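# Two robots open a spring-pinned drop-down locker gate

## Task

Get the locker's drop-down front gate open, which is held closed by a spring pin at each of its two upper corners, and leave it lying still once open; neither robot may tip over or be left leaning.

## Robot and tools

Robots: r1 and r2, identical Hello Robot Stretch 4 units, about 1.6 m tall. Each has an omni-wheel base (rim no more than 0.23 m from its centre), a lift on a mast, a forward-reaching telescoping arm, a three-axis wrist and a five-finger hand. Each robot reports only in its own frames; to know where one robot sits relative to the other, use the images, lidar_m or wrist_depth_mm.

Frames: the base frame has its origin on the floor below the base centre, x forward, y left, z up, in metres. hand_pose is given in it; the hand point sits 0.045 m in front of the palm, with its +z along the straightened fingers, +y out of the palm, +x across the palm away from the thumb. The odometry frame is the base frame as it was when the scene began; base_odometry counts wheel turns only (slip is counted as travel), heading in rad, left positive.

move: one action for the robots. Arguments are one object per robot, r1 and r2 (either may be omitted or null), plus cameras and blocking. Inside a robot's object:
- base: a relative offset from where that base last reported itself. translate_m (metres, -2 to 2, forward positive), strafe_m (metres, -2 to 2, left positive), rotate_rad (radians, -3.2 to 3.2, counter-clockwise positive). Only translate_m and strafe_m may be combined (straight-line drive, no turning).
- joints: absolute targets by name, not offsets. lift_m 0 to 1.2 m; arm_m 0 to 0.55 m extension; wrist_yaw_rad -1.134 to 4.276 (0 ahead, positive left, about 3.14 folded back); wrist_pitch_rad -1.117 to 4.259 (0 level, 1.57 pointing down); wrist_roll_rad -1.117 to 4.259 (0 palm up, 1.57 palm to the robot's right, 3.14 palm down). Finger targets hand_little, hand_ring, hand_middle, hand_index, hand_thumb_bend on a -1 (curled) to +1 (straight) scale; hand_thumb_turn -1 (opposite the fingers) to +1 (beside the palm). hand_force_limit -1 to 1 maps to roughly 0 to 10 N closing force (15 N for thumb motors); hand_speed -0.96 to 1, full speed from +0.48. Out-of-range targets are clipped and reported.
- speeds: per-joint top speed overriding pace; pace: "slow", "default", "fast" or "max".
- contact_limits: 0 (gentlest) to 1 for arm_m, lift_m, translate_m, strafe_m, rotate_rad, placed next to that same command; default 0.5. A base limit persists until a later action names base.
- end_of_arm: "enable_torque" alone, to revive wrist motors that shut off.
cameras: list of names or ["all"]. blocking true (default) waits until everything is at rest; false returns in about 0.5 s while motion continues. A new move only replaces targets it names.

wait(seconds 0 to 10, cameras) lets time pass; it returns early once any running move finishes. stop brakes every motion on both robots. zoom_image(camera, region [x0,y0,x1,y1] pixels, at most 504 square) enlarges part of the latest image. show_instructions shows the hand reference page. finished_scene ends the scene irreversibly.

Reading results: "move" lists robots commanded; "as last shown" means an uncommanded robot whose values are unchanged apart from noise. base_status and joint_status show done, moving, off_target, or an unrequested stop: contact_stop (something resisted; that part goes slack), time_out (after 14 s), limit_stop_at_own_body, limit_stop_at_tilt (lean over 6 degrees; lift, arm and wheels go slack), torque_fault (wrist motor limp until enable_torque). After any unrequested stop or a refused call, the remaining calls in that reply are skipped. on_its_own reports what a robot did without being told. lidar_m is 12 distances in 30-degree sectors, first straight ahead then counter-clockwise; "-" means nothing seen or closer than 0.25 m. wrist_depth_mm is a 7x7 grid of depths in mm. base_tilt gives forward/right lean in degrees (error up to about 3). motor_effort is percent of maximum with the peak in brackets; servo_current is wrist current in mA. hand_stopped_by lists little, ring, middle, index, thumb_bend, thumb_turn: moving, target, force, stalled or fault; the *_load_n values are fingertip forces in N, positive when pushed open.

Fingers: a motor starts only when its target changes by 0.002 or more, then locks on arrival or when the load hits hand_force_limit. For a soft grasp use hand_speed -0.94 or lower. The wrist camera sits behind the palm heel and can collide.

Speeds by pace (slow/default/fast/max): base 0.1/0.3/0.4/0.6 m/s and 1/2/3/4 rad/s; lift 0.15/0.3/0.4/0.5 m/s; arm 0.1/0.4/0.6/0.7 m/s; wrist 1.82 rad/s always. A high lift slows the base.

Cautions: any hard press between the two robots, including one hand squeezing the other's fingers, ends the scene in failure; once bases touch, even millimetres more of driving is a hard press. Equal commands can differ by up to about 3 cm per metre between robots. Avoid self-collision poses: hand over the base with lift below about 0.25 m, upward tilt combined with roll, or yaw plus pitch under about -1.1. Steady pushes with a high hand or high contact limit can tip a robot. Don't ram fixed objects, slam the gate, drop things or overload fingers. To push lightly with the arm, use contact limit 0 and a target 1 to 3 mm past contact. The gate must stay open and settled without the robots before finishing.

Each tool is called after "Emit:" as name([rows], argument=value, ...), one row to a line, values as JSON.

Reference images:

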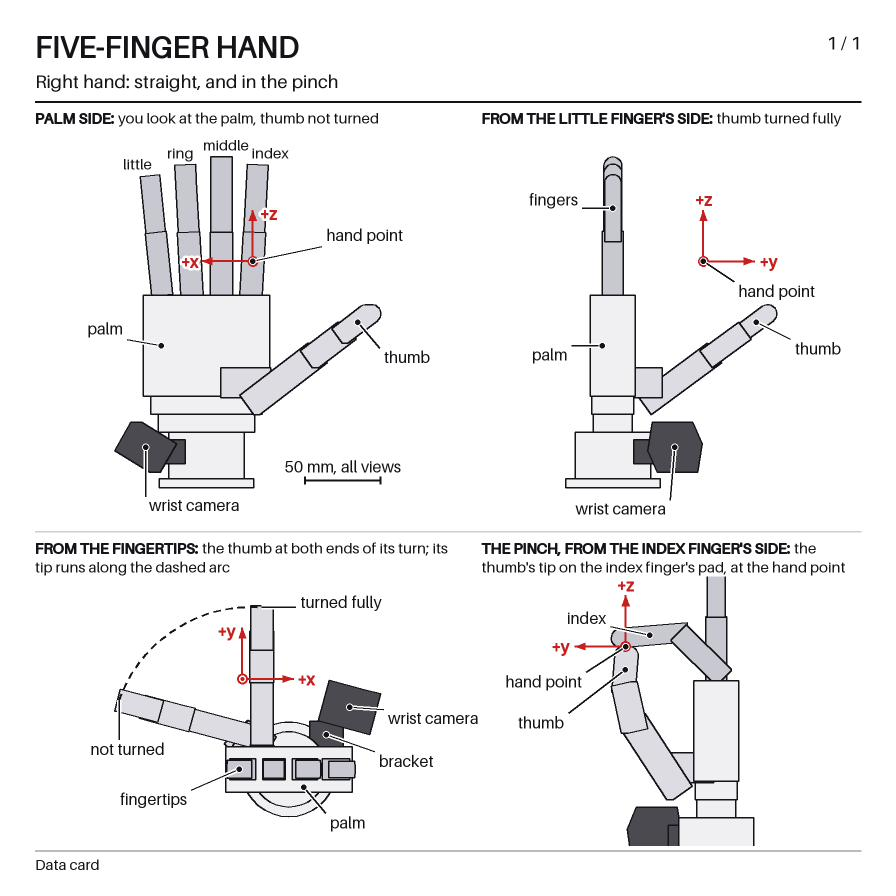

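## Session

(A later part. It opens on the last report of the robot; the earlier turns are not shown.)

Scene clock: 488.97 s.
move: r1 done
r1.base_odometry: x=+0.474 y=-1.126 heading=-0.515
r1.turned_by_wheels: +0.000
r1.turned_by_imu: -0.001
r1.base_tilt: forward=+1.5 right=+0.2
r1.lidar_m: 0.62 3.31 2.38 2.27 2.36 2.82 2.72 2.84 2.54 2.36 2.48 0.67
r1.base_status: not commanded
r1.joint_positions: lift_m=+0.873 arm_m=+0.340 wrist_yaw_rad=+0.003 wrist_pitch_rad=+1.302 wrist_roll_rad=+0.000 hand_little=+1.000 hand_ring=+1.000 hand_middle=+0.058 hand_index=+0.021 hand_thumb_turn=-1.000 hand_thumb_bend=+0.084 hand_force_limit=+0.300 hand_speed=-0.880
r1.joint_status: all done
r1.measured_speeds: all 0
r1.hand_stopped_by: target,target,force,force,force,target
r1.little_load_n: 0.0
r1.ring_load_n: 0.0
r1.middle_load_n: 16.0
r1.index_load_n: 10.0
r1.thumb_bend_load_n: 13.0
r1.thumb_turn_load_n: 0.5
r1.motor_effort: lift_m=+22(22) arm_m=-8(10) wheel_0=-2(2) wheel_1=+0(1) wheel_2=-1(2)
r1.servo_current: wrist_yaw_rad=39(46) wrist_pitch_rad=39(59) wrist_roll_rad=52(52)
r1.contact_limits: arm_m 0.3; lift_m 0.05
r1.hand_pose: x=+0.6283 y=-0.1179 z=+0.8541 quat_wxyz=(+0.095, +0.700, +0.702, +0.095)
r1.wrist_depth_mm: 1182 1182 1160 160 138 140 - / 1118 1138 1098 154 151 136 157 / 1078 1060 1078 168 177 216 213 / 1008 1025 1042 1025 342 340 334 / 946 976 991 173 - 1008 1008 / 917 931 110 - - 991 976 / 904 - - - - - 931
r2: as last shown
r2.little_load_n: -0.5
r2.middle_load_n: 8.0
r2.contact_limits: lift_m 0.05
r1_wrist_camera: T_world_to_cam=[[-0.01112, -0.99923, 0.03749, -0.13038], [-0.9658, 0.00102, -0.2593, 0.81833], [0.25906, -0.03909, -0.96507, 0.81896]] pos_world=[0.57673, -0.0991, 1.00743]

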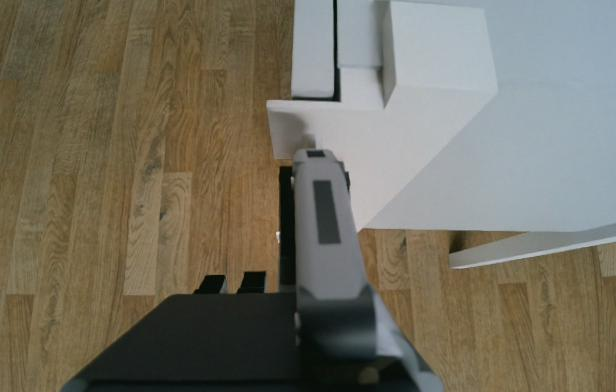

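Emit:
move(r1={"joints":{"arm_m":0.328},"speeds":{"arm_m":0.03},"contact_limits":{"arm_m":0.3}}, cameras=["r1_wrist_camera"])

Emit:
zoom_image(camera="r1_wrist_camera", region=[260, 80, 380, 240])

Scene clock: 495.47 s.
move: r1 done
r1.base_odometry: x=+0.474 y=-1.126 heading=-0.516
r1.turned_by_wheels: +0.000
r1.turned_by_imu: +0.000
r1.base_tilt: forward=+1.5 right=+0.2
r1.lidar_m: 0.64 3.31 2.38 2.27 2.35 2.87 2.74 2.84 2.55 2.39 2.50 0.67
r1.base_status: not commanded
r1.joint_positions: lift_m=+0.873 arm_m=+0.328 wrist_yaw_rad=+0.002 wrist_pitch_rad=+1.302 wrist_roll_rad=+0.000 hand_little=+1.000 hand_ring=+1.000 hand_middle=+0.057 hand_index=+0.020 hand_thumb_turn=-1.000 hand_thumb_bend=+0.082 hand_force_limit=+0.300 hand_speed=-0.880
r1.joint_status: all done
r1.measured_speeds: all 0
r1.hand_stopped_by: target,target,force,force,force,target
r1.little_load_n: 0.0
r1.ring_load_n: 0.0
r1.middle_load_n: 3.5
r1.index_load_n: 1.0
r1.thumb_bend_load_n: 0.0
r1.thumb_turn_load_n: 0.0
r1.motor_effort: lift_m=+22(22) arm_m=-4(10) wheel_0=-2(2) wheel_1=+0(1) wheel_2=-2(2)
r1.servo_current: wrist_yaw_rad=33(46) wrist_pitch_rad=26(65) wrist_roll_rad=46(52)
r1.contact_limits: arm_m 0.3; lift_m 0.05
r1.hand_pose: x=+0.6161 y=-0.1180 z=+0.8541 quat_wxyz=(+0.095, +0.700, +0.702, +0.095)
r1.wrist_depth_mm: 1160 1160 1160 158 137 137 - / 1078 1118 1138 172 161 179 197 / 1042 1060 1060 195 224 265 260 / 1008 1008 1042 1025 389 427 421 / 976 976 991 173 - 991 1025 / 917 946 110 - - 1008 991 / 904 - - - - - 976
r2: as last shown
r2.little_load_n: 0.0
r2.thumb_bend_load_n: 9.5
r2.contact_limits: lift_m 0.05
r1_wrist_camera: T_world_to_cam=[[-0.01132, -0.99923, 0.03744, -0.13035], [-0.96571, 0.00121, -0.25961, 0.80674], [0.25937, -0.03909, -0.96499, 0.82189]] pos_world=[0.56443, -0.0991, 1.00743]

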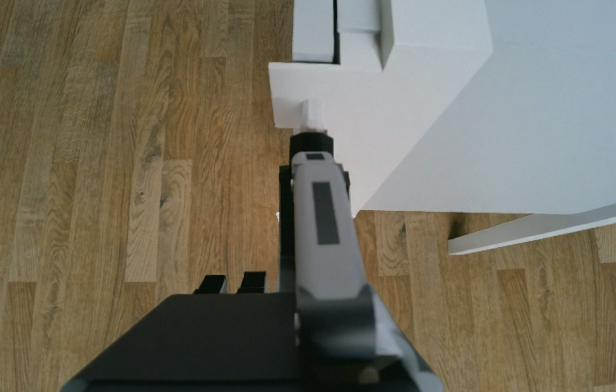

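Scaled by 3.150.

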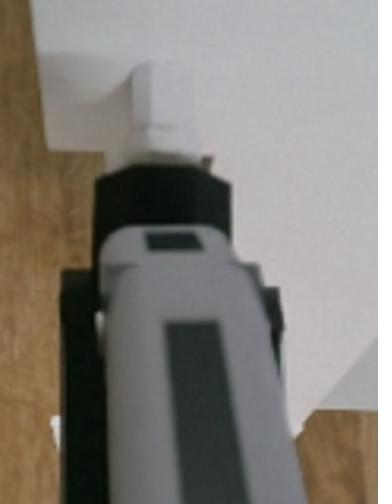

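Emit:
move(r1={"joints":{"hand_speed":0.0,"hand_index":1.0,"hand_middle":1.0,"hand_thumb_bend":0.2}}, r2={"joints":{"hand_speed":0.0,"hand_index":1.0,"hand_middle":1.0,"hand_thumb_bend":0.2}}, cameras=[])

Emit:
move(r1={"joints":{"lift_m":0.96}}, r2={"joints":{"lift_m":0.96}}, cameras=[])

Emit:
move(r1={"joints":{"arm_m":0.1,"hand_thumb_turn":1.0}}, r2={"joints":{"arm_m":0.05,"hand_thumb_turn":1.0}}, cameras=[])

Emit:
move(r1={"joints":{"wrist_pitch_rad":0.0,"lift_m":0.62,"hand_ring":-1.0,"hand_little":-1.0,"hand_index":-0.2,"hand_middle":-0.2}}, r2={"joints":{"wrist_pitch_rad":0.0,"lift_m":0.62,"hand_ring":-1.0,"hand_little":-1.0,"hand_index":-0.2,"hand_middle":-0.2}}, cameras=["r1_wrist_camera","r2_wrist_camera","r1_head_camera"])

Emit:
zoom_image(camera="r1_wrist_camera", region=[200, 120, 420, 320])

Emit:
zoom_image(camera="r2_wrist_camera", region=[200, 120, 420, 320])

Scene clock: 597.40 s.
move: r1 done; r2 done
r1.base_odometry: x=+0.474 y=-1.126 heading=-0.516
r1.turned_by_wheels: +0.000
r1.turned_by_imu: -0.001
r1.base_tilt: forward=+1.4 right=+0.2
r1.lidar_m: 0.62 3.30 2.38 2.27 2.36 2.86 2.75 2.84 2.57 2.37 2.52 0.67
r1.base_status: not commanded
r1.joint_positions: lift_m=+0.873 arm_m=+0.328 wrist_yaw_rad=+0.002 wrist_pitch_rad=+1.302 wrist_roll_rad=+0.000 hand_little=+1.000 hand_ring=+1.000 hand_middle=+1.000 hand_index=+1.000 hand_thumb_turn=-1.000 hand_thumb_bend=+0.200 hand_force_limit=+0.300 hand_speed=+0.000
r1.joint_status: all done
r1.measured_speeds: all 0
r1.hand_stopped_by: target,target,target,target,target,target
r1.little_load_n: 0.0
r1.ring_load_n: 0.0
r1.middle_load_n: 0.0
r1.index_load_n: 0.0
r1.thumb_bend_load_n: 0.0
r1.thumb_turn_load_n: 0.0
r1.motor_effort: lift_m=+22(22) arm_m=-4(4) wheel_0=-2(2) wheel_1=+0(1) wheel_2=-2(2)
r1.servo_current: wrist_yaw_rad=39(46) wrist_pitch_rad=46(46) wrist_roll_rad=52(52)
r1.contact_limits: arm_m 0.3; lift_m 0.05
r1.hand_pose: x=+0.6161 y=-0.1180 z=+0.8541 quat_wxyz=(+0.095, +0.700, +0.702, +0.095)
r1.wrist_depth_mm: 1138 1160 1182 160 138 139 - / 1098 1078 1118 170 159 177 195 / 1042 1060 1060 194 220 260 256 / 1025 1025 1025 1042 424 418 407 / 976 976 991 - - 1008 1008 / 931 960 110 - - 991 976 / 904 - - - - - 946
r2.base_odometry: x=-1.426 y=+0.320 heading=-2.649
r2.turned_by_wheels: +0.000
r2.turned_by_imu: +0.000
r2.base_tilt: forward=-0.4 right=-0.9
r2.lidar_m: 0.58 0.65 2.24 2.13 2.23 3.00 3.41 3.50 2.74 2.60 2.70 3.61
r2.base_status: not commanded
r2.joint_positions: lift_m=+0.875 arm_m=+0.303 wrist_yaw_rad=+0.002 wrist_pitch_rad=+1.303 wrist_roll_rad=+0.000 hand_little=+1.000 hand_ring=+1.000 hand_middle=+1.000 hand_index=+1.000 hand_thumb_turn=-1.000 hand_thumb_bend=+0.200 hand_force_limit=+0.300 hand_speed=+0.000
r2.joint_status: all done
r2.measured_speeds: all 0
r2.hand_stopped_by: target,target,target,target,target,target
r2.little_load_n: 0.0
r2.ring_load_n: 0.0
r2.middle_load_n: 0.0
r2.index_load_n: 0.0
r2.thumb_bend_load_n: 0.0
r2.thumb_turn_load_n: 0.0
r2.motor_effort: lift_m=+19(19) arm_m=+4(5) wheel_0=-1(3) wheel_1=+1(1) wheel_2=-1(2)
r2.servo_current: wrist_yaw_rad=33(46) wrist_pitch_rad=20(46) wrist_roll_rad=39(46)
r2.contact_limits: lift_m 0.05
r2.hand_pose: x=+0.5903 y=-0.1180 z=+0.8555 quat_wxyz=(+0.094, +0.700, +0.702, +0.095)
r2.wrist_depth_mm: 155 152 136 156 1205 1182 1255 / - - 132 153 1160 1138 1160 / - - 168 153 1118 1118 1098 / - - 264 235 1042 1060 1078 / 991 1008 991 - - 1025 1025 / 960 976 138 - - 991 991 / 946 - - - - 976 960

Scene clock: 598.77 s.
move: r1 done; r2 done
r1.base_odometry: x=+0.474 y=-1.126 heading=-0.516
r1.turned_by_wheels: +0.000
r1.turned_by_imu: +0.000
r1.base_tilt: forward=+1.5 right=+0.2
r1.lidar_m: 0.62 3.31 2.41 2.27 2.36 2.86 2.73 2.84 2.55 2.38 2.50 0.67
r1.base_status: not commanded
r1.joint_positions: lift_m=+0.960 arm_m=+0.328 wrist_yaw_rad=+0.002 wrist_pitch_rad=+1.302 wrist_roll_rad=+0.000 hand_little=+1.000 hand_ring=+1.000 hand_middle=+1.000 hand_index=+1.000 hand_thumb_turn=-1.000 hand_thumb_bend=+0.200 hand_force_limit=+0.300 hand_speed=+0.000
r1.joint_status: all done
r1.measured_speeds: all 0
r1.hand_stopped_by: target,target,target,target,target,target
r1.little_load_n: 0.0
r1.ring_load_n: 0.0
r1.middle_load_n: 0.0
r1.index_load_n: 0.0
r1.thumb_bend_load_n: 0.0
r1.thumb_turn_load_n: 0.0
r1.motor_effort: lift_m=+25(28) arm_m=-4(4) wheel_0=-2(2) wheel_1=+0(1) wheel_2=-2(2)
r1.servo_current: wrist_yaw_rad=33(46) wrist_pitch_rad=46(46) wrist_roll_rad=46(52)
r1.contact_limits: arm_m 0.3
r1.hand_pose: x=+0.6161 y=-0.1180 z=+0.9403 quat_wxyz=(+0.095, +0.700, +0.702, +0.095)
r1.wrist_depth_mm: 1255 1255 1255 260 258 260 265 / 1205 1205 1205 250 246 251 254 / 1138 1138 1160 242 223 260 257 / 1098 1098 1118 1118 424 421 415 / 1078 1060 1060 - - 1118 1098 / 1008 1025 110 - - 1078 1060 / 991 - - - - - 1025
r2.base_odometry: x=-1.426 y=+0.320 heading=-2.649
r2.turned_by_wheels: +0.000
r2.turned_by_imu: +0.000
r2.base_tilt: forward=-0.4 right=-0.9
r2.lidar_m: 0.58 0.64 2.26 2.13 2.23 3.00 3.41 3.47 2.74 2.60 2.71 3.65
r2.base_status: not commanded
r2.joint_positions: lift_m=+0.960 arm_m=+0.303 wrist_yaw_rad=+0.002 wrist_pitch_rad=+1.303 wrist_roll_rad=+0.000 hand_little=+1.000 hand_ring=+1.000 hand_middle=+1.000 hand_index=+1.000 hand_thumb_turn=-1.000 hand_thumb_bend=+0.200 hand_force_limit=+0.300 hand_speed=+0.000
r2.joint_status: all done
r2.measured_speeds: all 0
r2.hand_stopped_by: target,target,target,target,target,target
r2.little_load_n: 0.0
r2.ring_load_n: 0.5
r2.middle_load_n: 0.0
r2.index_load_n: 0.0
r2.thumb_bend_load_n: 0.0
r2.thumb_turn_load_n: 0.0
r2.motor_effort: lift_m=+23(26) arm_m=+5(5) wheel_0=-1(2) wheel_1=+1(1) wheel_2=-1(1)
r2.servo_current: wrist_yaw_rad=39(46) wrist_pitch_rad=46(46) wrist_roll_rad=39(59)
r2.hand_pose: x=+0.5903 y=-0.1180 z=+0.9404 quat_wxyz=(+0.094, +0.700, +0.702, +0.095)
r2.wrist_depth_mm: - - - - 1366 1308 1308 / - - - - 1281 1281 1281 / - - 217 230 1255 1182 1205 / - - 264 234 1182 1138 1182 / 1078 1098 1098 - - 1098 1118 / 1060 1025 137 - - 1078 1078 / 1025 - - - - 1042 1042

Scene clock: 600.63 s.
move: r1 done; r2 done
r1.base_odometry: x=+0.474 y=-1.126 heading=-0.516
r1.turned_by_wheels: +0.000
r1.turned_by_imu: +0.000
r1.base_tilt: forward=+1.4 right=+0.1
r1.lidar_m: 0.62 3.34 2.38 2.26 2.33 2.86 2.73 2.83 2.55 2.39 2.50 0.68
r1.base_status: not commanded
r1.joint_positions: lift_m=+0.960 arm_m=+0.100 wrist_yaw_rad=+0.002 wrist_pitch_rad=+1.302 wrist_roll_rad=+0.000 hand_little=+1.000 hand_ring=+1.000 hand_middle=+1.000 hand_index=+1.000 hand_thumb_turn=+1.000 hand_thumb_bend=+0.200 hand_force_limit=+0.300 hand_speed=+0.000
r1.joint_status: all done
r1.measured_speeds: all 0
r1.hand_stopped_by: target,target,target,target,target,target
r1.little_load_n: 0.0
r1.ring_load_n: 0.0
r1.middle_load_n: 0.0
r1.index_load_n: 0.0
r1.thumb_bend_load_n: 0.0
r1.thumb_turn_load_n: 0.0
r1.motor_effort: lift_m=+25(25) arm_m=-4(8) wheel_0=-1(2) wheel_1=-1(1) wheel_2=-2(2)
r1.servo_current: wrist_yaw_rad=33(46) wrist_pitch_rad=39(59) wrist_roll_rad=52(52)
r1.hand_pose: x=+0.3881 y=-0.1180 z=+0.9403 quat_wxyz=(+0.095, +0.700, +0.702, +0.095)
r1.wrist_depth_mm: 1255 1229 1255 492 488 477 469 / 1229 1205 1205 615 603 591 564 / 1138 1182 1160 1160 1182 1229 1229 / 1098 1118 1138 1118 1138 1118 1160 / 1042 1060 1078 1098 1078 - 1098 / 1025 1025 110 134 - - 1060 / 976 - - - - - 1042
r2.base_odometry: x=-1.426 y=+0.320 heading=-2.649
r2.turned_by_wheels: +0.000
r2.turned_by_imu: +0.000
r2.base_tilt: forward=-0.4 right=-0.9
r2.lidar_m: 0.59 0.65 2.25 2.14 2.22 2.96 3.42 3.49 2.69 2.60 2.71 3.60
r2.base_status: not commanded
r2.joint_positions: lift_m=+0.960 arm_m=+0.050 wrist_yaw_rad=+0.002 wrist_pitch_rad=+1.303 wrist_roll_rad=+0.000 hand_little=+1.000 hand_ring=+1.000 hand_middle=+1.000 hand_index=+1.000 hand_thumb_turn=+1.000 hand_thumb_bend=+0.200 hand_force_limit=+0.300 hand_speed=+0.000
r2.joint_status: all done
r2.measured_speeds: all 0
r2.hand_stopped_by: target,target,target,target,target,target
r2.little_load_n: -0.5
r2.ring_load_n: 0.0
r2.middle_load_n: 0.0
r2.index_load_n: 0.0
r2.thumb_bend_load_n: 0.0
r2.thumb_turn_load_n: 0.0
r2.motor_effort: lift_m=+23(23) arm_m=-5(7) wheel_0=-1(2) wheel_1=+1(1) wheel_2=-1(1)
r2.servo_current: wrist_yaw_rad=46(46) wrist_pitch_rad=33(46) wrist_roll_rad=39(65)
r2.hand_pose: x=+0.3380 y=-0.1180 z=+0.9404 quat_wxyz=(+0.094, +0.700, +0.702, +0.095)
r2.wrist_depth_mm: - - - 500 1336 1336 1308 / - 1229 1205 1229 1281 1281 1255 / 1182 1182 1229 1205 1229 1205 1205 / 1138 1138 1138 1160 1160 1160 1138 / 1098 1098 1098 1118 1138 130 1138 / 1060 1042 138 139 - - 1098 / 1025 - - - - - 1060

Scene clock: 603.03 s.
move: r1 done; r2 done
r1.base_odometry: x=+0.474 y=-1.126 heading=-0.516
r1.turned_by_wheels: +0.000
r1.turned_by_imu: +0.000
r1.base_tilt: forward=+1.4 right=+0.2
r1.lidar_m: 0.63 3.32 2.39 2.27 2.36 2.85 2.75 2.86 2.56 2.37 2.52 0.66
r1.base_status: not commanded
r1.joint_positions: lift_m=+0.620 arm_m=+0.100 wrist_yaw_rad=+0.002 wrist_pitch_rad=+0.013 wrist_roll_rad=+0.000 hand_little=-1.000 hand_ring=-1.000 hand_middle=-0.200 hand_index=-0.200 hand_thumb_turn=+1.000 hand_thumb_bend=+0.200 hand_force_limit=+0.300 hand_speed=+0.000
r1.joint_status: all done
r1.measured_speeds: all 0
r1.hand_stopped_by: target,target,target,target,target,target
r1.little_load_n: 0.0
r1.ring_load_n: 0.0
r1.middle_load_n: 0.0
r1.index_load_n: 0.0
r1.thumb_bend_load_n: 0.0
r1.thumb_turn_load_n: 0.0
r1.motor_effort: lift_m=+16(24) arm_m=-5(5) wheel_0=-2(2) wheel_1=+0(1) wheel_2=-2(2)
r1.servo_current: wrist_yaw_rad=39(52) wrist_pitch_rad=65(208) wrist_roll_rad=46(52)
r1.hand_pose: x=+0.4935 y=-0.1177 z=+0.8559 quat_wxyz=(+0.496, +0.503, +0.504, +0.497)
r1.wrist_depth_mm: - - - - - - - / - - - - - - - / - - - - - - - / - - - 165 340 342 343 / - - 146 166 343 109 345 / - - 111 134 - - 347 / 1661 - - - - - 349
r2.base_odometry: x=-1.426 y=+0.320 heading=-2.649
r2.turned_by_wheels: +0.000
r2.turned_by_imu: +0.000
r2.base_tilt: forward=-0.4 right=-0.9
r2.lidar_m: 0.57 0.64 2.25 2.13 2.22 2.96 3.42 3.49 2.71 2.59 2.71 3.62
r2.base_status: not commanded
r2.joint_positions: lift_m=+0.620 arm_m=+0.050 wrist_yaw_rad=+0.002 wrist_pitch_rad=+0.010 wrist_roll_rad=+0.000 hand_little=-1.000 hand_ring=-1.000 hand_middle=-0.200 hand_index=-0.200 hand_thumb_turn=+1.000 hand_thumb_bend=+0.200 hand_force_limit=+0.300 hand_speed=+0.000
r2.joint_status: all done
r2.measured_speeds: all 0
r2.hand_stopped_by: target,target,target,target,target,target
r2.little_load_n: 0.0
r2.ring_load_n: 0.0
r2.middle_load_n: 0.0
r2.index_load_n: 0.0
r2.thumb_bend_load_n: 0.5
r2.thumb_turn_load_n: -0.5
r2.motor_effort: lift_m=+17(20) arm_m=-5(5) wheel_0=-1(2) wheel_1=+1(2) wheel_2=+0(1)
r2.servo_current: wrist_yaw_rad=33(46) wrist_pitch_rad=65(169) wrist_roll_rad=52(52)
r2.hand_pose: x=+0.4433 y=-0.1177 z=+0.8565 quat_wxyz=(+0.497, +0.502, +0.503, +0.498)
r2.wrist_depth_mm: - - - - - - - / - - - - - - - / - - - - - - - / - - 121 165 - - - / - - 145 165 - 130 - / - - 137 138 - - - / - - - - - - 1863
pictures: r1_head_camera, r1_wrist_camera, r2_wrist_camera
r1_wrist_camera: T_world_to_cam=[[-0.03736, -0.9993, -0.00281, -0.08433], [-0.01896, 0.00353, -0.99981, 0.85544], [0.99912, -0.0373, -0.01908, -0.31899]] pos_world=[0.33178, -0.09919, 0.84896]
r2_wrist_camera: T_world_to_cam=[[-0.01956, -0.99969, 0.01536, -0.10803], [-0.01188, -0.01513, -0.99982, 0.8543], [0.99974, -0.01974, -0.01158, -0.27129]] pos_world=[0.27926, -0.10042, 0.85266]

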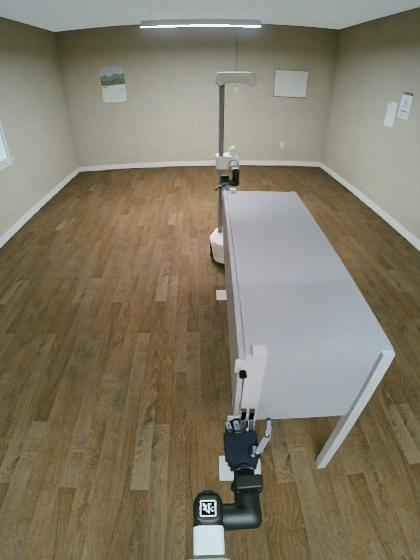

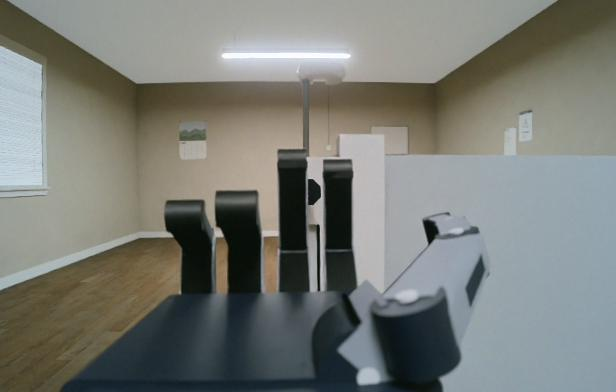

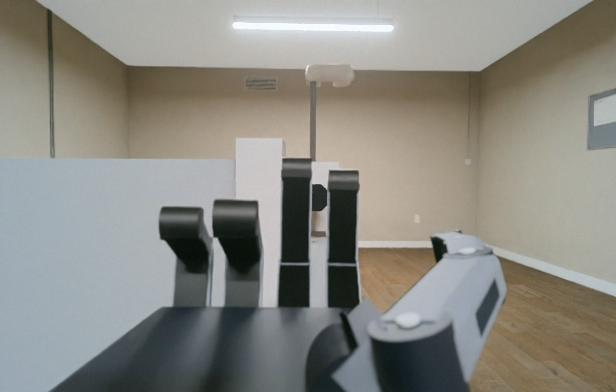

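Scaled by 2.291.

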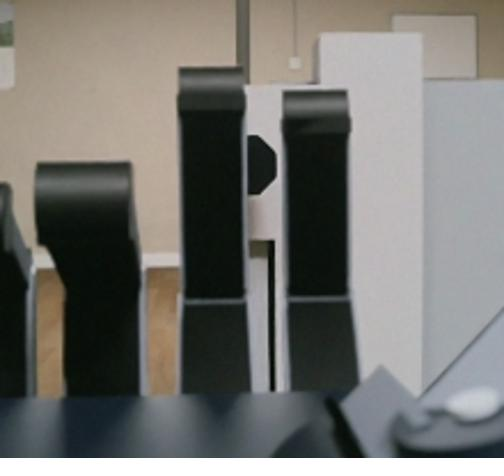

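Scaled by 2.291.

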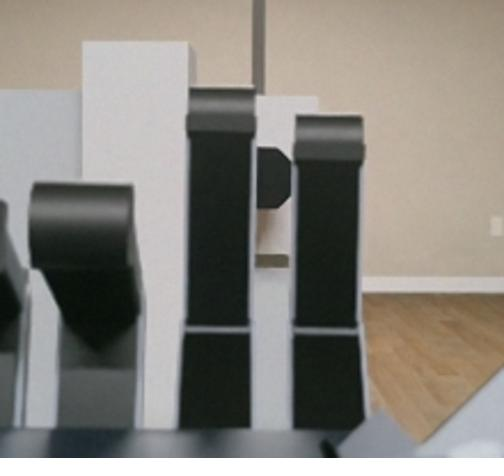

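Emit:
move(r1={"joints":{"lift_m":0.576,"arm_m":0.2}}, r2={"joints":{"lift_m":0.576,"arm_m":0.15}}, cameras=["r1_wrist_camera","r2_wrist_camera"])

Emit:
zoom_image(camera="r1_wrist_camera", region=[240, 80, 400, 240])

Emit:
zoom_image(camera="r2_wrist_camera", region=[240, 80, 400, 240])

Scene clock: 627.33 s.
move: r1 done; r2 done
r1.base_odometry: x=+0.474 y=-1.126 heading=-0.516
r1.turned_by_wheels: +0.000
r1.turned_by_imu: -0.001
r1.base_tilt: forward=+1.5 right=+0.2
r1.lidar_m: 0.63 3.33 2.39 2.26 2.35 2.84 2.74 2.81 2.54 2.39 2.49 0.69
r1.base_status: not commanded
r1.joint_positions: lift_m=+0.576 arm_m=+0.200 wrist_yaw_rad=+0.002 wrist_pitch_rad=+0.012 wrist_roll_rad=+0.000 hand_little=-1.000 hand_ring=-1.000 hand_middle=-0.200 hand_index=-0.200 hand_thumb_turn=+1.000 hand_thumb_bend=+0.200 hand_force_limit=+0.300 hand_speed=+0.000
r1.joint_status: all done
r1.measured_speeds: all 0
r1.hand_stopped_by: target,target,target,target,target,target
r1.little_load_n: 0.5
r1.ring_load_n: 0.0
r1.middle_load_n: 0.0
r1.index_load_n: 0.0
r1.thumb_bend_load_n: 0.0
r1.thumb_turn_load_n: 0.0
r1.motor_effort: lift_m=+16(17) arm_m=+4(7) wheel_0=-2(2) wheel_1=+0(1) wheel_2=-2(2)
r1.servo_current: wrist_yaw_rad=33(39) wrist_pitch_rad=65(78) wrist_roll_rad=46(52)
r1.hand_pose: x=+0.5933 y=-0.1177 z=+0.8120 quat_wxyz=(+0.496, +0.502, +0.504, +0.498)
r1.wrist_depth_mm: - - - - - - - / - - - - 222 242 - / - - - 223 223 242 242 / - - - 166 224 242 243 / - - 146 165 224 109 245 / - - 110 134 - - 247 / 1576 - - - - - 248
r2.base_odometry: x=-1.426 y=+0.320 heading=-2.649
r2.turned_by_wheels: +0.000
r2.turned_by_imu: +0.000
r2.base_tilt: forward=-0.4 right=-0.9
r2.lidar_m: 0.59 0.66 2.26 2.14 2.22 2.96 3.41 3.49 2.72 2.61 2.70 3.62
r2.base_status: not commanded
r2.joint_positions: lift_m=+0.576 arm_m=+0.150 wrist_yaw_rad=+0.002 wrist_pitch_rad=+0.009 wrist_roll_rad=+0.000 hand_little=-1.000 hand_ring=-1.000 hand_middle=-0.200 hand_index=-0.200 hand_thumb_turn=+1.000 hand_thumb_bend=+0.200 hand_force_limit=+0.300 hand_speed=+0.000
r2.joint_status: all done
r2.measured_speeds: all 0
r2.hand_stopped_by: target,target,target,target,target,target
r2.little_load_n: 0.5
r2.ring_load_n: 0.0
r2.middle_load_n: 0.0
r2.index_load_n: 0.0
r2.thumb_bend_load_n: 0.0
r2.thumb_turn_load_n: 0.0
r2.motor_effort: lift_m=+17(20) arm_m=+5(7) wheel_0=-1(2) wheel_1=+1(1) wheel_2=-1(1)
r2.servo_current: wrist_yaw_rad=46(46) wrist_pitch_rad=52(72) wrist_roll_rad=46(59)
r2.hand_pose: x=+0.5430 y=-0.1177 z=+0.8126 quat_wxyz=(+0.497, +0.502, +0.503, +0.498)
r2.wrist_depth_mm: - - - - - - - / - - 222 222 - - - / - - 224 223 - - - / - - 224 164 - - - / - - 145 165 - 130 - / - - 137 139 - - - / - - - - - - 1808
r1_wrist_camera: T_world_to_cam=[[-0.03736, -0.9993, -0.00283, -0.08071], [-0.01846, 0.00353, -0.99982, 0.81323], [0.99913, -0.0373, -0.01858, -0.41995]] pos_world=[0.43158, -0.09919, 0.80506]
r2_wrist_camera: T_world_to_cam=[[-0.01957, -0.99969, 0.01535, -0.10539], [-0.01148, -0.01513, -0.99982, 0.81135], [0.99974, -0.01974, -0.01118, -0.3718]] pos_world=[0.37896, -0.10042, 0.80866]

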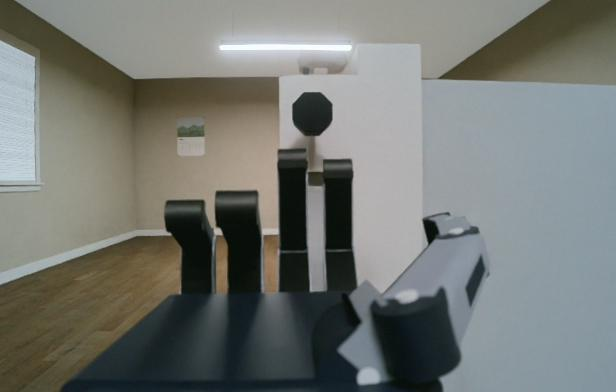

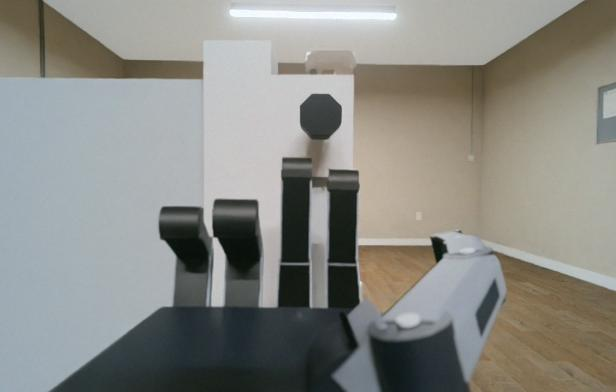

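Scaled by 3.150.

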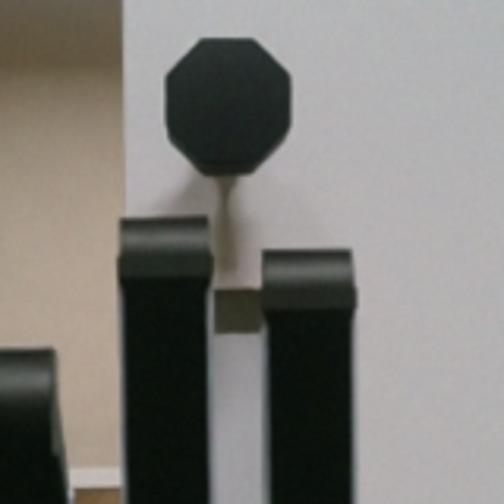

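Scaled by 3.150.

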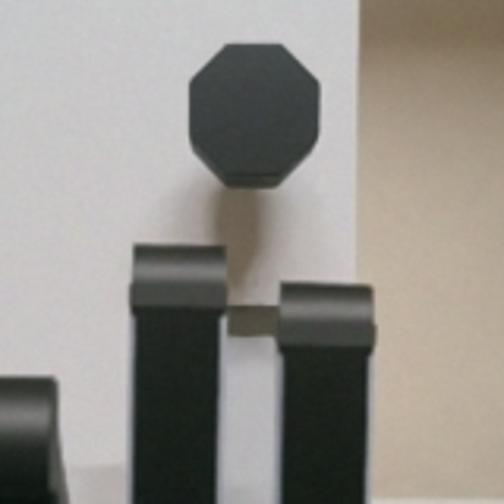

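Emit:
move(r1={"joints":{"wrist_roll_rad":-0.2}}, r2={"joints":{"wrist_roll_rad":-0.2}}, cameras=["r1_wrist_camera","r2_wrist_camera"])

Emit:
zoom_image(camera="r1_wrist_camera", region=[240, 80, 400, 240])

Emit:
zoom_image(camera="r2_wrist_camera", region=[240, 80, 400, 240])

Scene clock: 653.97 s.
move: r1 done; r2 done
r1.base_odometry: x=+0.474 y=-1.126 heading=-0.516
r1.turned_by_wheels: +0.000
r1.turned_by_imu: -0.001
r1.base_tilt: forward=+1.5 right=+0.1
r1.lidar_m: 0.63 3.31 2.40 2.28 2.36 2.87 2.73 2.84 2.57 2.37 2.49 0.68
r1.base_status: not commanded
r1.joint_positions: lift_m=+0.576 arm_m=+0.200 wrist_yaw_rad=+0.002 wrist_pitch_rad=+0.012 wrist_roll_rad=-0.198 hand_little=-1.000 hand_ring=-1.000 hand_middle=-0.200 hand_index=-0.200 hand_thumb_turn=+1.000 hand_thumb_bend=+0.200 hand_force_limit=+0.300 hand_speed=+0.000
r1.joint_status: all done
r1.measured_speeds: all 0
r1.hand_stopped_by: target,target,target,target,target,target
r1.little_load_n: 0.0
r1.ring_load_n: 0.0
r1.middle_load_n: 0.0
r1.index_load_n: 0.0
r1.thumb_bend_load_n: 0.0
r1.thumb_turn_load_n: 0.0
r1.motor_effort: lift_m=+16(16) arm_m=+5(5) wheel_0=-2(2) wheel_1=-1(1) wheel_2=-2(2)
r1.servo_current: wrist_yaw_rad=39(46) wrist_pitch_rad=91(91) wrist_roll_rad=46(78)
r1.hand_pose: x=+0.5933 y=-0.1053 z=+0.8169 quat_wxyz=(+0.543, +0.450, +0.551, +0.446)
r1.wrist_depth_mm: - - - - - - - / - - - - 223 - - / - - - 224 224 241 242 / - - - 166 224 242 242 / - - 146 165 225 109 244 / 1661 1863 110 134 - - 245 / 1281 - - - - - 246
r2.base_odometry: x=-1.426 y=+0.320 heading=-2.649
r2.turned_by_wheels: +0.000
r2.turned_by_imu: +0.000
r2.base_tilt: forward=-0.4 right=-0.8
r2.lidar_m: 0.59 0.65 2.27 2.15 2.20 2.97 3.41 3.47 2.74 2.59 2.70 3.62
r2.base_status: not commanded
r2.joint_positions: lift_m=+0.576 arm_m=+0.150 wrist_yaw_rad=+0.002 wrist_pitch_rad=+0.009 wrist_roll_rad=-0.198 hand_little=-1.000 hand_ring=-1.000 hand_middle=-0.200 hand_index=-0.200 hand_thumb_turn=+1.000 hand_thumb_bend=+0.200 hand_force_limit=+0.300 hand_speed=+0.000
r2.joint_status: all done
r2.measured_speeds: all 0
r2.hand_stopped_by: target,target,target,target,target,target
r2.little_load_n: 0.0
r2.ring_load_n: 0.0
r2.middle_load_n: 0.0
r2.index_load_n: 0.0
r2.thumb_bend_load_n: 0.0
r2.thumb_turn_load_n: 0.0
r2.motor_effort: lift_m=+17(18) arm_m=+5(5) wheel_0=-1(1) wheel_1=+0(1) wheel_2=-1(1)
r2.servo_current: wrist_yaw_rad=26(46) wrist_pitch_rad=39(65) wrist_roll_rad=46(85)
r2.hand_pose: x=+0.5431 y=-0.1053 z=+0.8175 quat_wxyz=(+0.544, +0.450, +0.550, +0.447)
r2.wrist_depth_mm: - - - - - - - / - - 224 223 - - - / - - 224 222 - - - / - - 224 165 - - - / - - 145 165 - 130 - / - - 137 139 - - - / - - - - - - -
r1_wrist_camera: T_world_to_cam=[[-0.03498, -0.98048, 0.19346, -0.22802], [-0.01783, -0.19294, -0.98105, 0.78166], [0.99923, -0.03776, -0.01073, -0.42595]] pos_world=[0.43158, -0.08885, 0.80639]
r2_wrist_camera: T_world_to_cam=[[-0.01791, -0.97726, 0.21129, -0.25175], [-0.01089, -0.21112, -0.9774, 0.77712], [0.99978, -0.01981, -0.00686, -0.3751]] pos_world=[0.37896, -0.08939, 0.81018]

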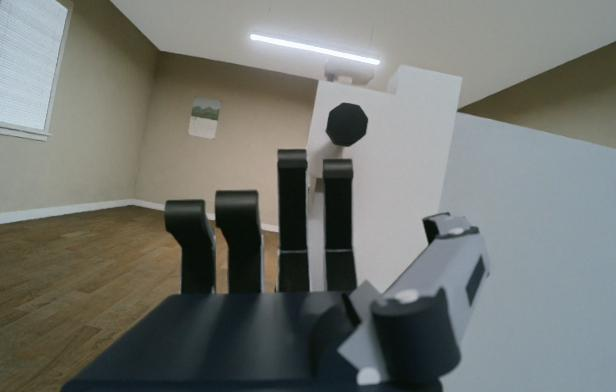

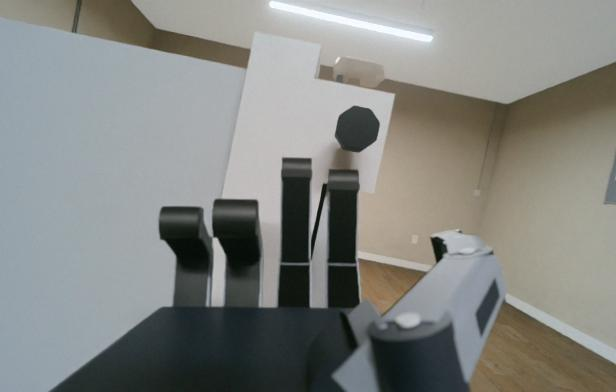

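Scaled by 3.150.

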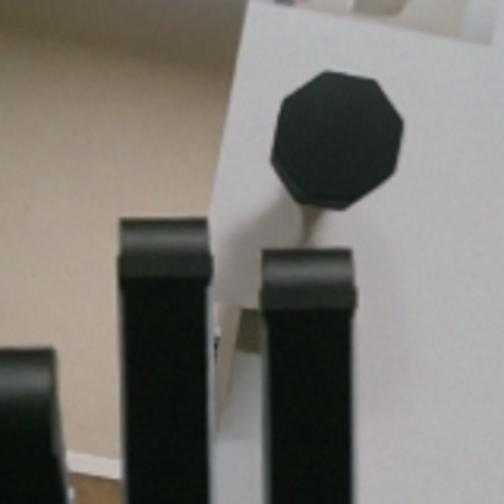

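Scaled by 3.150.

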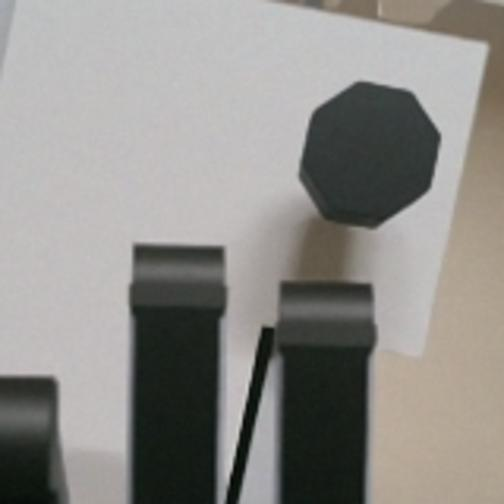

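Emit:
move(r1={"base":{"strafe_m":-0.0152},"pace":"slow"}, r2={"base":{"strafe_m":-0.0155},"pace":"slow"}, cameras=[])

Emit:
move(r1={"joints":{"arm_m":0.242},"speeds":{"arm_m":0.05},"contact_limits":{"arm_m":0.0}}, r2={"joints":{"arm_m":0.192},"speeds":{"arm_m":0.05},"contact_limits":{"arm_m":0.0}}, cameras=["r1_wrist_camera","r2_wrist_camera"])

Emit:
zoom_image(camera="r1_wrist_camera", region=[240, 80, 400, 240])

Emit:
zoom_image(camera="r2_wrist_camera", region=[240, 80, 400, 240])

Scene clock: 675.73 s.
move: r1 done; r2 done
r1.base_odometry: x=+0.467 y=-1.139 heading=-0.515
r1.turned_by_wheels: +0.000
r1.turned_by_imu: -0.001
r1.base_tilt: forward=+1.4 right=+0.1
r1.lidar_m: 0.65 3.31 2.39 2.27 2.40 2.83 2.76 2.83 2.53 2.34 2.47 0.68
r1.base_status: done
r1.joint_positions: lift_m=+0.576 arm_m=+0.200 wrist_yaw_rad=+0.002 wrist_pitch_rad=+0.012 wrist_roll_rad=-0.198 hand_little=-1.000 hand_ring=-1.000 hand_middle=-0.200 hand_index=-0.200 hand_thumb_turn=+1.000 hand_thumb_bend=+0.200 hand_force_limit=+0.300 hand_speed=+0.000
r1.joint_status: not commanded
r1.measured_speeds: all 0
r1.hand_stopped_by: target,target,target,target,target,target
r1.little_load_n: 0.0
r1.ring_load_n: 0.0
r1.middle_load_n: 0.0
r1.index_load_n: 0.0
r1.thumb_bend_load_n: 0.0
r1.thumb_turn_load_n: 0.0
r1.motor_effort: lift_m=+16(16) arm_m=+4(5) wheel_0=+2(6) wheel_1=-1(6) wheel_2=+0(1)
r1.servo_current: wrist_yaw_rad=33(46) wrist_pitch_rad=65(85) wrist_roll_rad=46(52)
r1.hand_pose: x=+0.5933 y=-0.1053 z=+0.8169 quat_wxyz=(+0.543, +0.450, +0.551, +0.446)
r1.wrist_depth_mm: - - - - - - - / - - - - 223 - - / - - - 223 223 242 241 / - - - 165 224 243 242 / - - 146 166 226 109 245 / 1661 1756 110 134 - - 246 / 1255 - - - - - 247
r2.base_odometry: x=-1.433 y=+0.333 heading=-2.649
r2.turned_by_wheels: +0.000
r2.turned_by_imu: +0.000
r2.base_tilt: forward=-0.4 right=-0.9
r2.lidar_m: 0.59 0.65 2.25 2.15 2.22 3.02 3.42 3.46 2.71 2.59 2.67 3.62
r2.base_status: done
r2.joint_positions: lift_m=+0.576 arm_m=+0.150 wrist_yaw_rad=+0.002 wrist_pitch_rad=+0.009 wrist_roll_rad=-0.198 hand_little=-1.000 hand_ring=-1.000 hand_middle=-0.200 hand_index=-0.200 hand_thumb_turn=+1.000 hand_thumb_bend=+0.200 hand_force_limit=+0.300 hand_speed=+0.000
r2.joint_status: not commanded
r2.measured_speeds: all 0
r2.hand_stopped_by: target,target,target,target,target,target
r2.little_load_n: 0.0
r2.ring_load_n: 0.0
r2.middle_load_n: 0.0
r2.index_load_n: 0.0
r2.thumb_bend_load_n: 0.0
r2.thumb_turn_load_n: 0.0
r2.motor_effort: lift_m=+17(18) arm_m=+5(5) wheel_0=+0(6) wheel_1=-1(6) wheel_2=+0(2)
r2.servo_current: wrist_yaw_rad=33(46) wrist_pitch_rad=46(72) wrist_roll_rad=46(46)
r2.hand_pose: x=+0.5431 y=-0.1053 z=+0.8175 quat_wxyz=(+0.544, +0.450, +0.550, +0.447)
r2.wrist_depth_mm: - - - - - - - / - - 223 223 - - - / - - 225 224 - - - / - - 224 165 - - - / - - 145 165 - 130 - / - - 137 139 - - - / - - - - - - -

Scene clock: 676.97 s.
move: r1 done; r2 done
r1.base_odometry: x=+0.467 y=-1.139 heading=-0.515
r1.turned_by_wheels: +0.000
r1.turned_by_imu: +0.000
r1.base_tilt: forward=+1.5 right=+0.1
r1.lidar_m: 0.63 3.31 2.38 2.29 2.37 2.84 2.73 2.83 2.53 2.39 2.47 0.68
r1.base_status: not commanded
r1.joint_positions: lift_m=+0.576 arm_m=+0.242 wrist_yaw_rad=+0.002 wrist_pitch_rad=+0.012 wrist_roll_rad=-0.198 hand_little=-1.000 hand_ring=-1.000 hand_middle=-0.200 hand_index=-0.200 hand_thumb_turn=+1.000 hand_thumb_bend=+0.200 hand_force_limit=+0.300 hand_speed=+0.000
r1.joint_status: all done
r1.measured_speeds: all 0
r1.hand_stopped_by: target,target,target,target,target,target
r1.little_load_n: 0.0
r1.ring_load_n: -0.5
r1.middle_load_n: 0.0
r1.index_load_n: 0.0
r1.thumb_bend_load_n: -0.5
r1.thumb_turn_load_n: 0.0
r1.motor_effort: lift_m=+16(16) arm_m=+5(8) wheel_0=+2(3) wheel_1=-2(2) wheel_2=+0(0)
r1.servo_current: wrist_yaw_rad=39(39) wrist_pitch_rad=72(72) wrist_roll_rad=52(52)
r1.contact_limits: arm_m 0
r1.hand_pose: x=+0.6353 y=-0.1053 z=+0.8169 quat_wxyz=(+0.543, +0.450, +0.551, +0.446)
r1.wrist_depth_mm: - - - - - - - / - - - 180 180 201 - / - - - 181 181 200 200 / - - - 165 182 200 200 / - - 146 167 182 114 201 / 1618 1808 110 134 - - 202 / 1255 - - - - - -
r2.base_odometry: x=-1.433 y=+0.333 heading=-2.649
r2.turned_by_wheels: +0.000
r2.turned_by_imu: +0.000
r2.base_tilt: forward=-0.4 right=-0.9
r2.lidar_m: 0.60 0.66 2.28 2.15 2.25 3.01 3.40 3.45 2.73 2.60 2.69 3.58
r2.base_status: not commanded
r2.joint_positions: lift_m=+0.576 arm_m=+0.192 wrist_yaw_rad=+0.002 wrist_pitch_rad=+0.009 wrist_roll_rad=-0.198 hand_little=-1.000 hand_ring=-1.000 hand_middle=-0.200 hand_index=-0.200 hand_thumb_turn=+1.000 hand_thumb_bend=+0.200 hand_force_limit=+0.300 hand_speed=+0.000
r2.joint_status: all done
r2.measured_speeds: all 0
r2.hand_stopped_by: target,target,target,target,target,target
r2.little_load_n: 0.0
r2.ring_load_n: 0.0
r2.middle_load_n: 0.0
r2.index_load_n: 0.0
r2.thumb_bend_load_n: 0.0
r2.thumb_turn_load_n: 0.0
r2.motor_effort: lift_m=+17(18) arm_m=+5(7) wheel_0=+0(0) wheel_1=-1(2) wheel_2=+0(1)
r2.servo_current: wrist_yaw_rad=46(46) wrist_pitch_rad=46(59) wrist_roll_rad=39(52)
r2.contact_limits: arm_m 0
r2.hand_pose: x=+0.5851 y=-0.1053 z=+0.8175 quat_wxyz=(+0.544, +0.450, +0.550, +0.447)
r2.wrist_depth_mm: - - 180 217 - - - / - - 181 180 - - - / - - 181 180 - - - / - - 182 164 - - - / - - 146 166 - 130 - / - - 137 138 - - - / - - - - - - -
r1_wrist_camera: T_world_to_cam=[[-0.03498, -0.98048, 0.19346, -0.22655], [-0.01783, -0.19294, -0.98105, 0.78241], [0.99923, -0.03776, -0.01073, -0.46792]] pos_world=[0.47358, -0.08885, 0.80639]
r2_wrist_camera: T_world_to_cam=[[-0.01791, -0.97724, 0.21138, -0.25107], [-0.01089, -0.21121, -0.97738, 0.77755], [0.99978, -0.01981, -0.00686, -0.41709]] pos_world=[0.42096, -0.08939, 0.81018]

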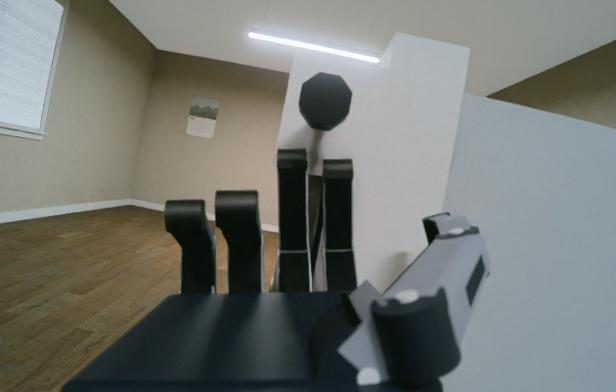

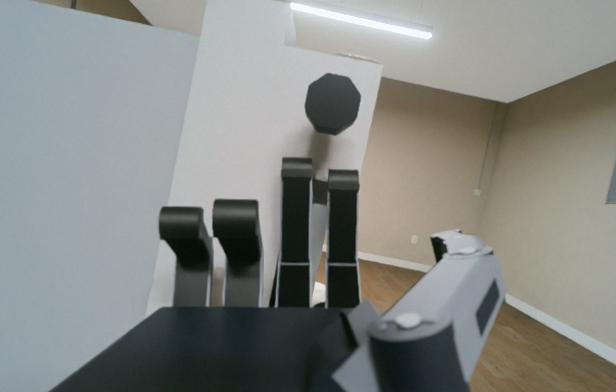

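Scaled by 3.150.

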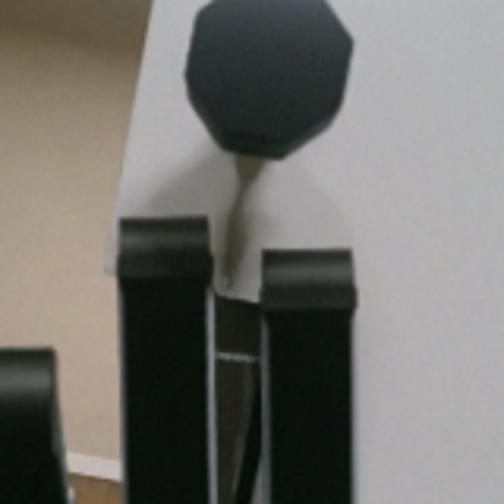

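Scaled by 3.150.

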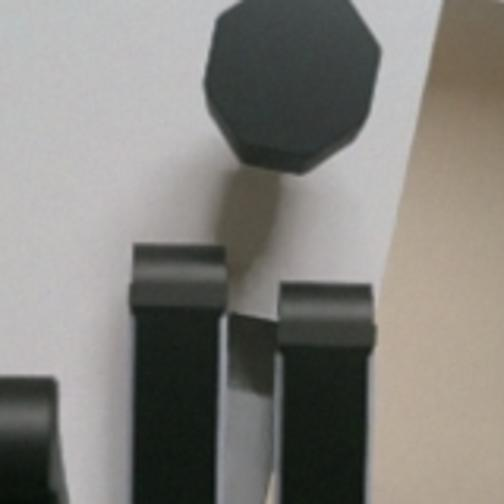

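Emit:
move(r1={"joints":{"lift_m":0.5895},"speeds":{"lift_m":0.03},"contact_limits":{"lift_m":0.1}}, r2={"joints":{"lift_m":0.5915},"speeds":{"lift_m":0.03},"contact_limits":{"lift_m":0.1}}, cameras=["r1_wrist_camera","r2_wrist_camera"])

Emit:
zoom_image(camera="r1_wrist_camera", region=[240, 80, 400, 240])

Emit:
zoom_image(camera="r2_wrist_camera", region=[240, 80, 400, 240])

Scene clock: 694.03 s.
move: r1 done; r2 done
r1.base_odometry: x=+0.467 y=-1.139 heading=-0.515
r1.turned_by_wheels: +0.000
r1.turned_by_imu: -0.001
r1.base_tilt: forward=+1.4 right=+0.2
r1.lidar_m: 0.65 3.33 2.39 2.28 2.36 2.87 2.74 2.84 2.55 2.37 2.47 0.68
r1.base_status: not commanded
r1.joint_positions: lift_m=+0.589 arm_m=+0.242 wrist_yaw_rad=+0.002 wrist_pitch_rad=+0.012 wrist_roll_rad=-0.198 hand_little=-1.000 hand_ring=-1.000 hand_middle=-0.200 hand_index=-0.200 hand_thumb_turn=+1.000 hand_thumb_bend=+0.200 hand_force_limit=+0.300 hand_speed=+0.000
r1.joint_status: all done
r1.measured_speeds: all 0
r1.hand_stopped_by: target,target,target,target,target,target
r1.little_load_n: 0.0
r1.ring_load_n: 0.0
r1.middle_load_n: 0.0
r1.index_load_n: 0.0
r1.thumb_bend_load_n: 0.0
r1.thumb_turn_load_n: 0.0
r1.motor_effort: lift_m=+24(26) arm_m=+4(5) wheel_0=+2(3) wheel_1=-2(2) wheel_2=+0(0)
r1.servo_current: wrist_yaw_rad=46(52) wrist_pitch_rad=59(78) wrist_roll_rad=46(52)
r1.contact_limits: arm_m 0; lift_m 0.1
r1.hand_pose: x=+0.6353 y=-0.1053 z=+0.8297 quat_wxyz=(+0.543, +0.450, +0.551, +0.446)
r1.wrist_depth_mm: - - - - - - - / - - - - 180 - - / - - - 163 181 199 200 / - - - 165 182 200 200 / - - 146 166 183 114 202 / 1661 1863 110 134 - - 202 / 1281 - - - - - -
r2.base_odometry: x=-1.433 y=+0.333 heading=-2.649
r2.turned_by_wheels: +0.000
r2.turned_by_imu: +0.000
r2.base_tilt: forward=-0.4 right=-0.9
r2.lidar_m: 0.61 0.64 2.27 2.15 2.23 3.00 3.41 3.46 2.70 2.58 2.68 3.61
r2.base_status: not commanded
r2.joint_positions: lift_m=+0.591 arm_m=+0.192 wrist_yaw_rad=+0.002 wrist_pitch_rad=+0.009 wrist_roll_rad=-0.198 hand_little=-1.000 hand_ring=-1.000 hand_middle=-0.200 hand_index=-0.200 hand_thumb_turn=+1.000 hand_thumb_bend=+0.200 hand_force_limit=+0.300 hand_speed=+0.000
r2.joint_status: all done
r2.measured_speeds: all 0
r2.hand_stopped_by: target,target,target,target,target,target
r2.little_load_n: 0.0
r2.ring_load_n: 0.0
r2.middle_load_n: 0.0
r2.index_load_n: 0.0
r2.thumb_bend_load_n: 0.0
r2.thumb_turn_load_n: 0.0
r2.motor_effort: lift_m=+23(26) arm_m=+5(5) wheel_0=+0(0) wheel_1=-1(1) wheel_2=-1(1)
r2.servo_current: wrist_yaw_rad=39(46) wrist_pitch_rad=33(52) wrist_roll_rad=46(59)
r2.contact_limits: arm_m 0; lift_m 0.1
r2.hand_pose: x=+0.5851 y=-0.1053 z=+0.8325 quat_wxyz=(+0.544, +0.450, +0.550, +0.447)
r2.wrist_depth_mm: - - - - - - - / - - 181 180 - - - / - - 182 145 - - - / - - 182 165 - - - / - - 145 166 - 130 - / - - 137 139 - - - / - - - - - - -
r1_wrist_camera: T_world_to_cam=[[-0.03498, -0.98048, 0.19346, -0.22901], [-0.01783, -0.19294, -0.98105, 0.79487], [0.99923, -0.03776, -0.01073, -0.46778]] pos_world=[0.47358, -0.08885, 0.81909]
r2_wrist_camera: T_world_to_cam=[[-0.01791, -0.97724, 0.21138, -0.25427], [-0.01089, -0.21121, -0.97738, 0.79231], [0.99978, -0.01981, -0.00686, -0.41698]] pos_world=[0.42096, -0.08939, 0.82528]

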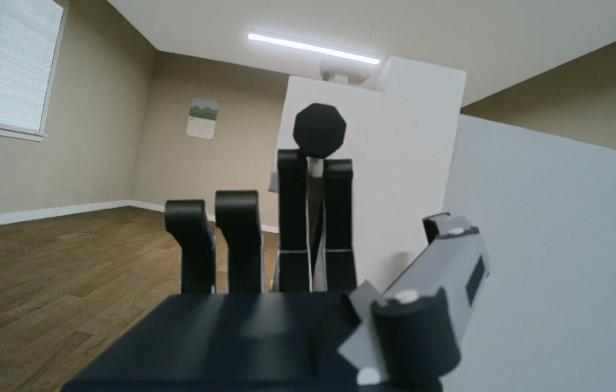

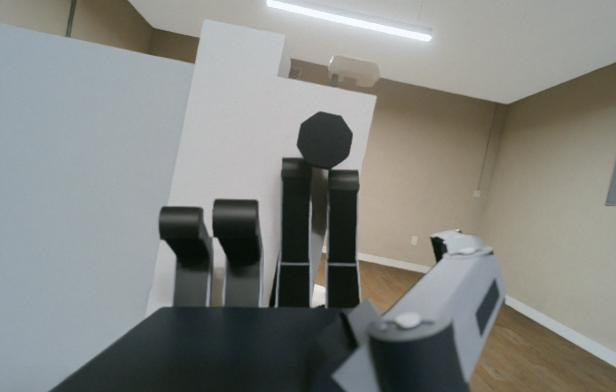

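Scaled by 3.150.

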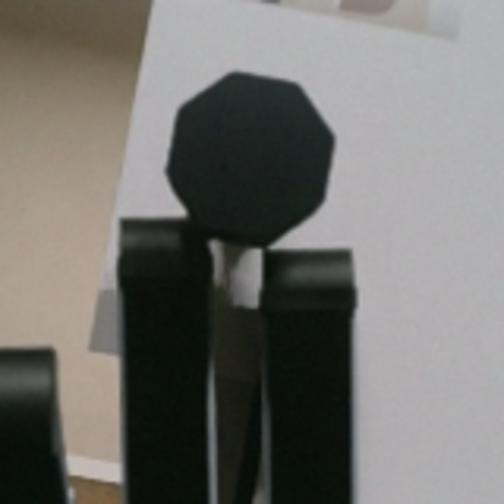

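Scaled by 3.150.

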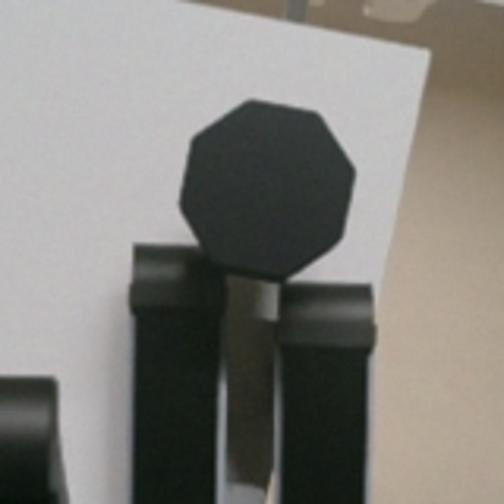

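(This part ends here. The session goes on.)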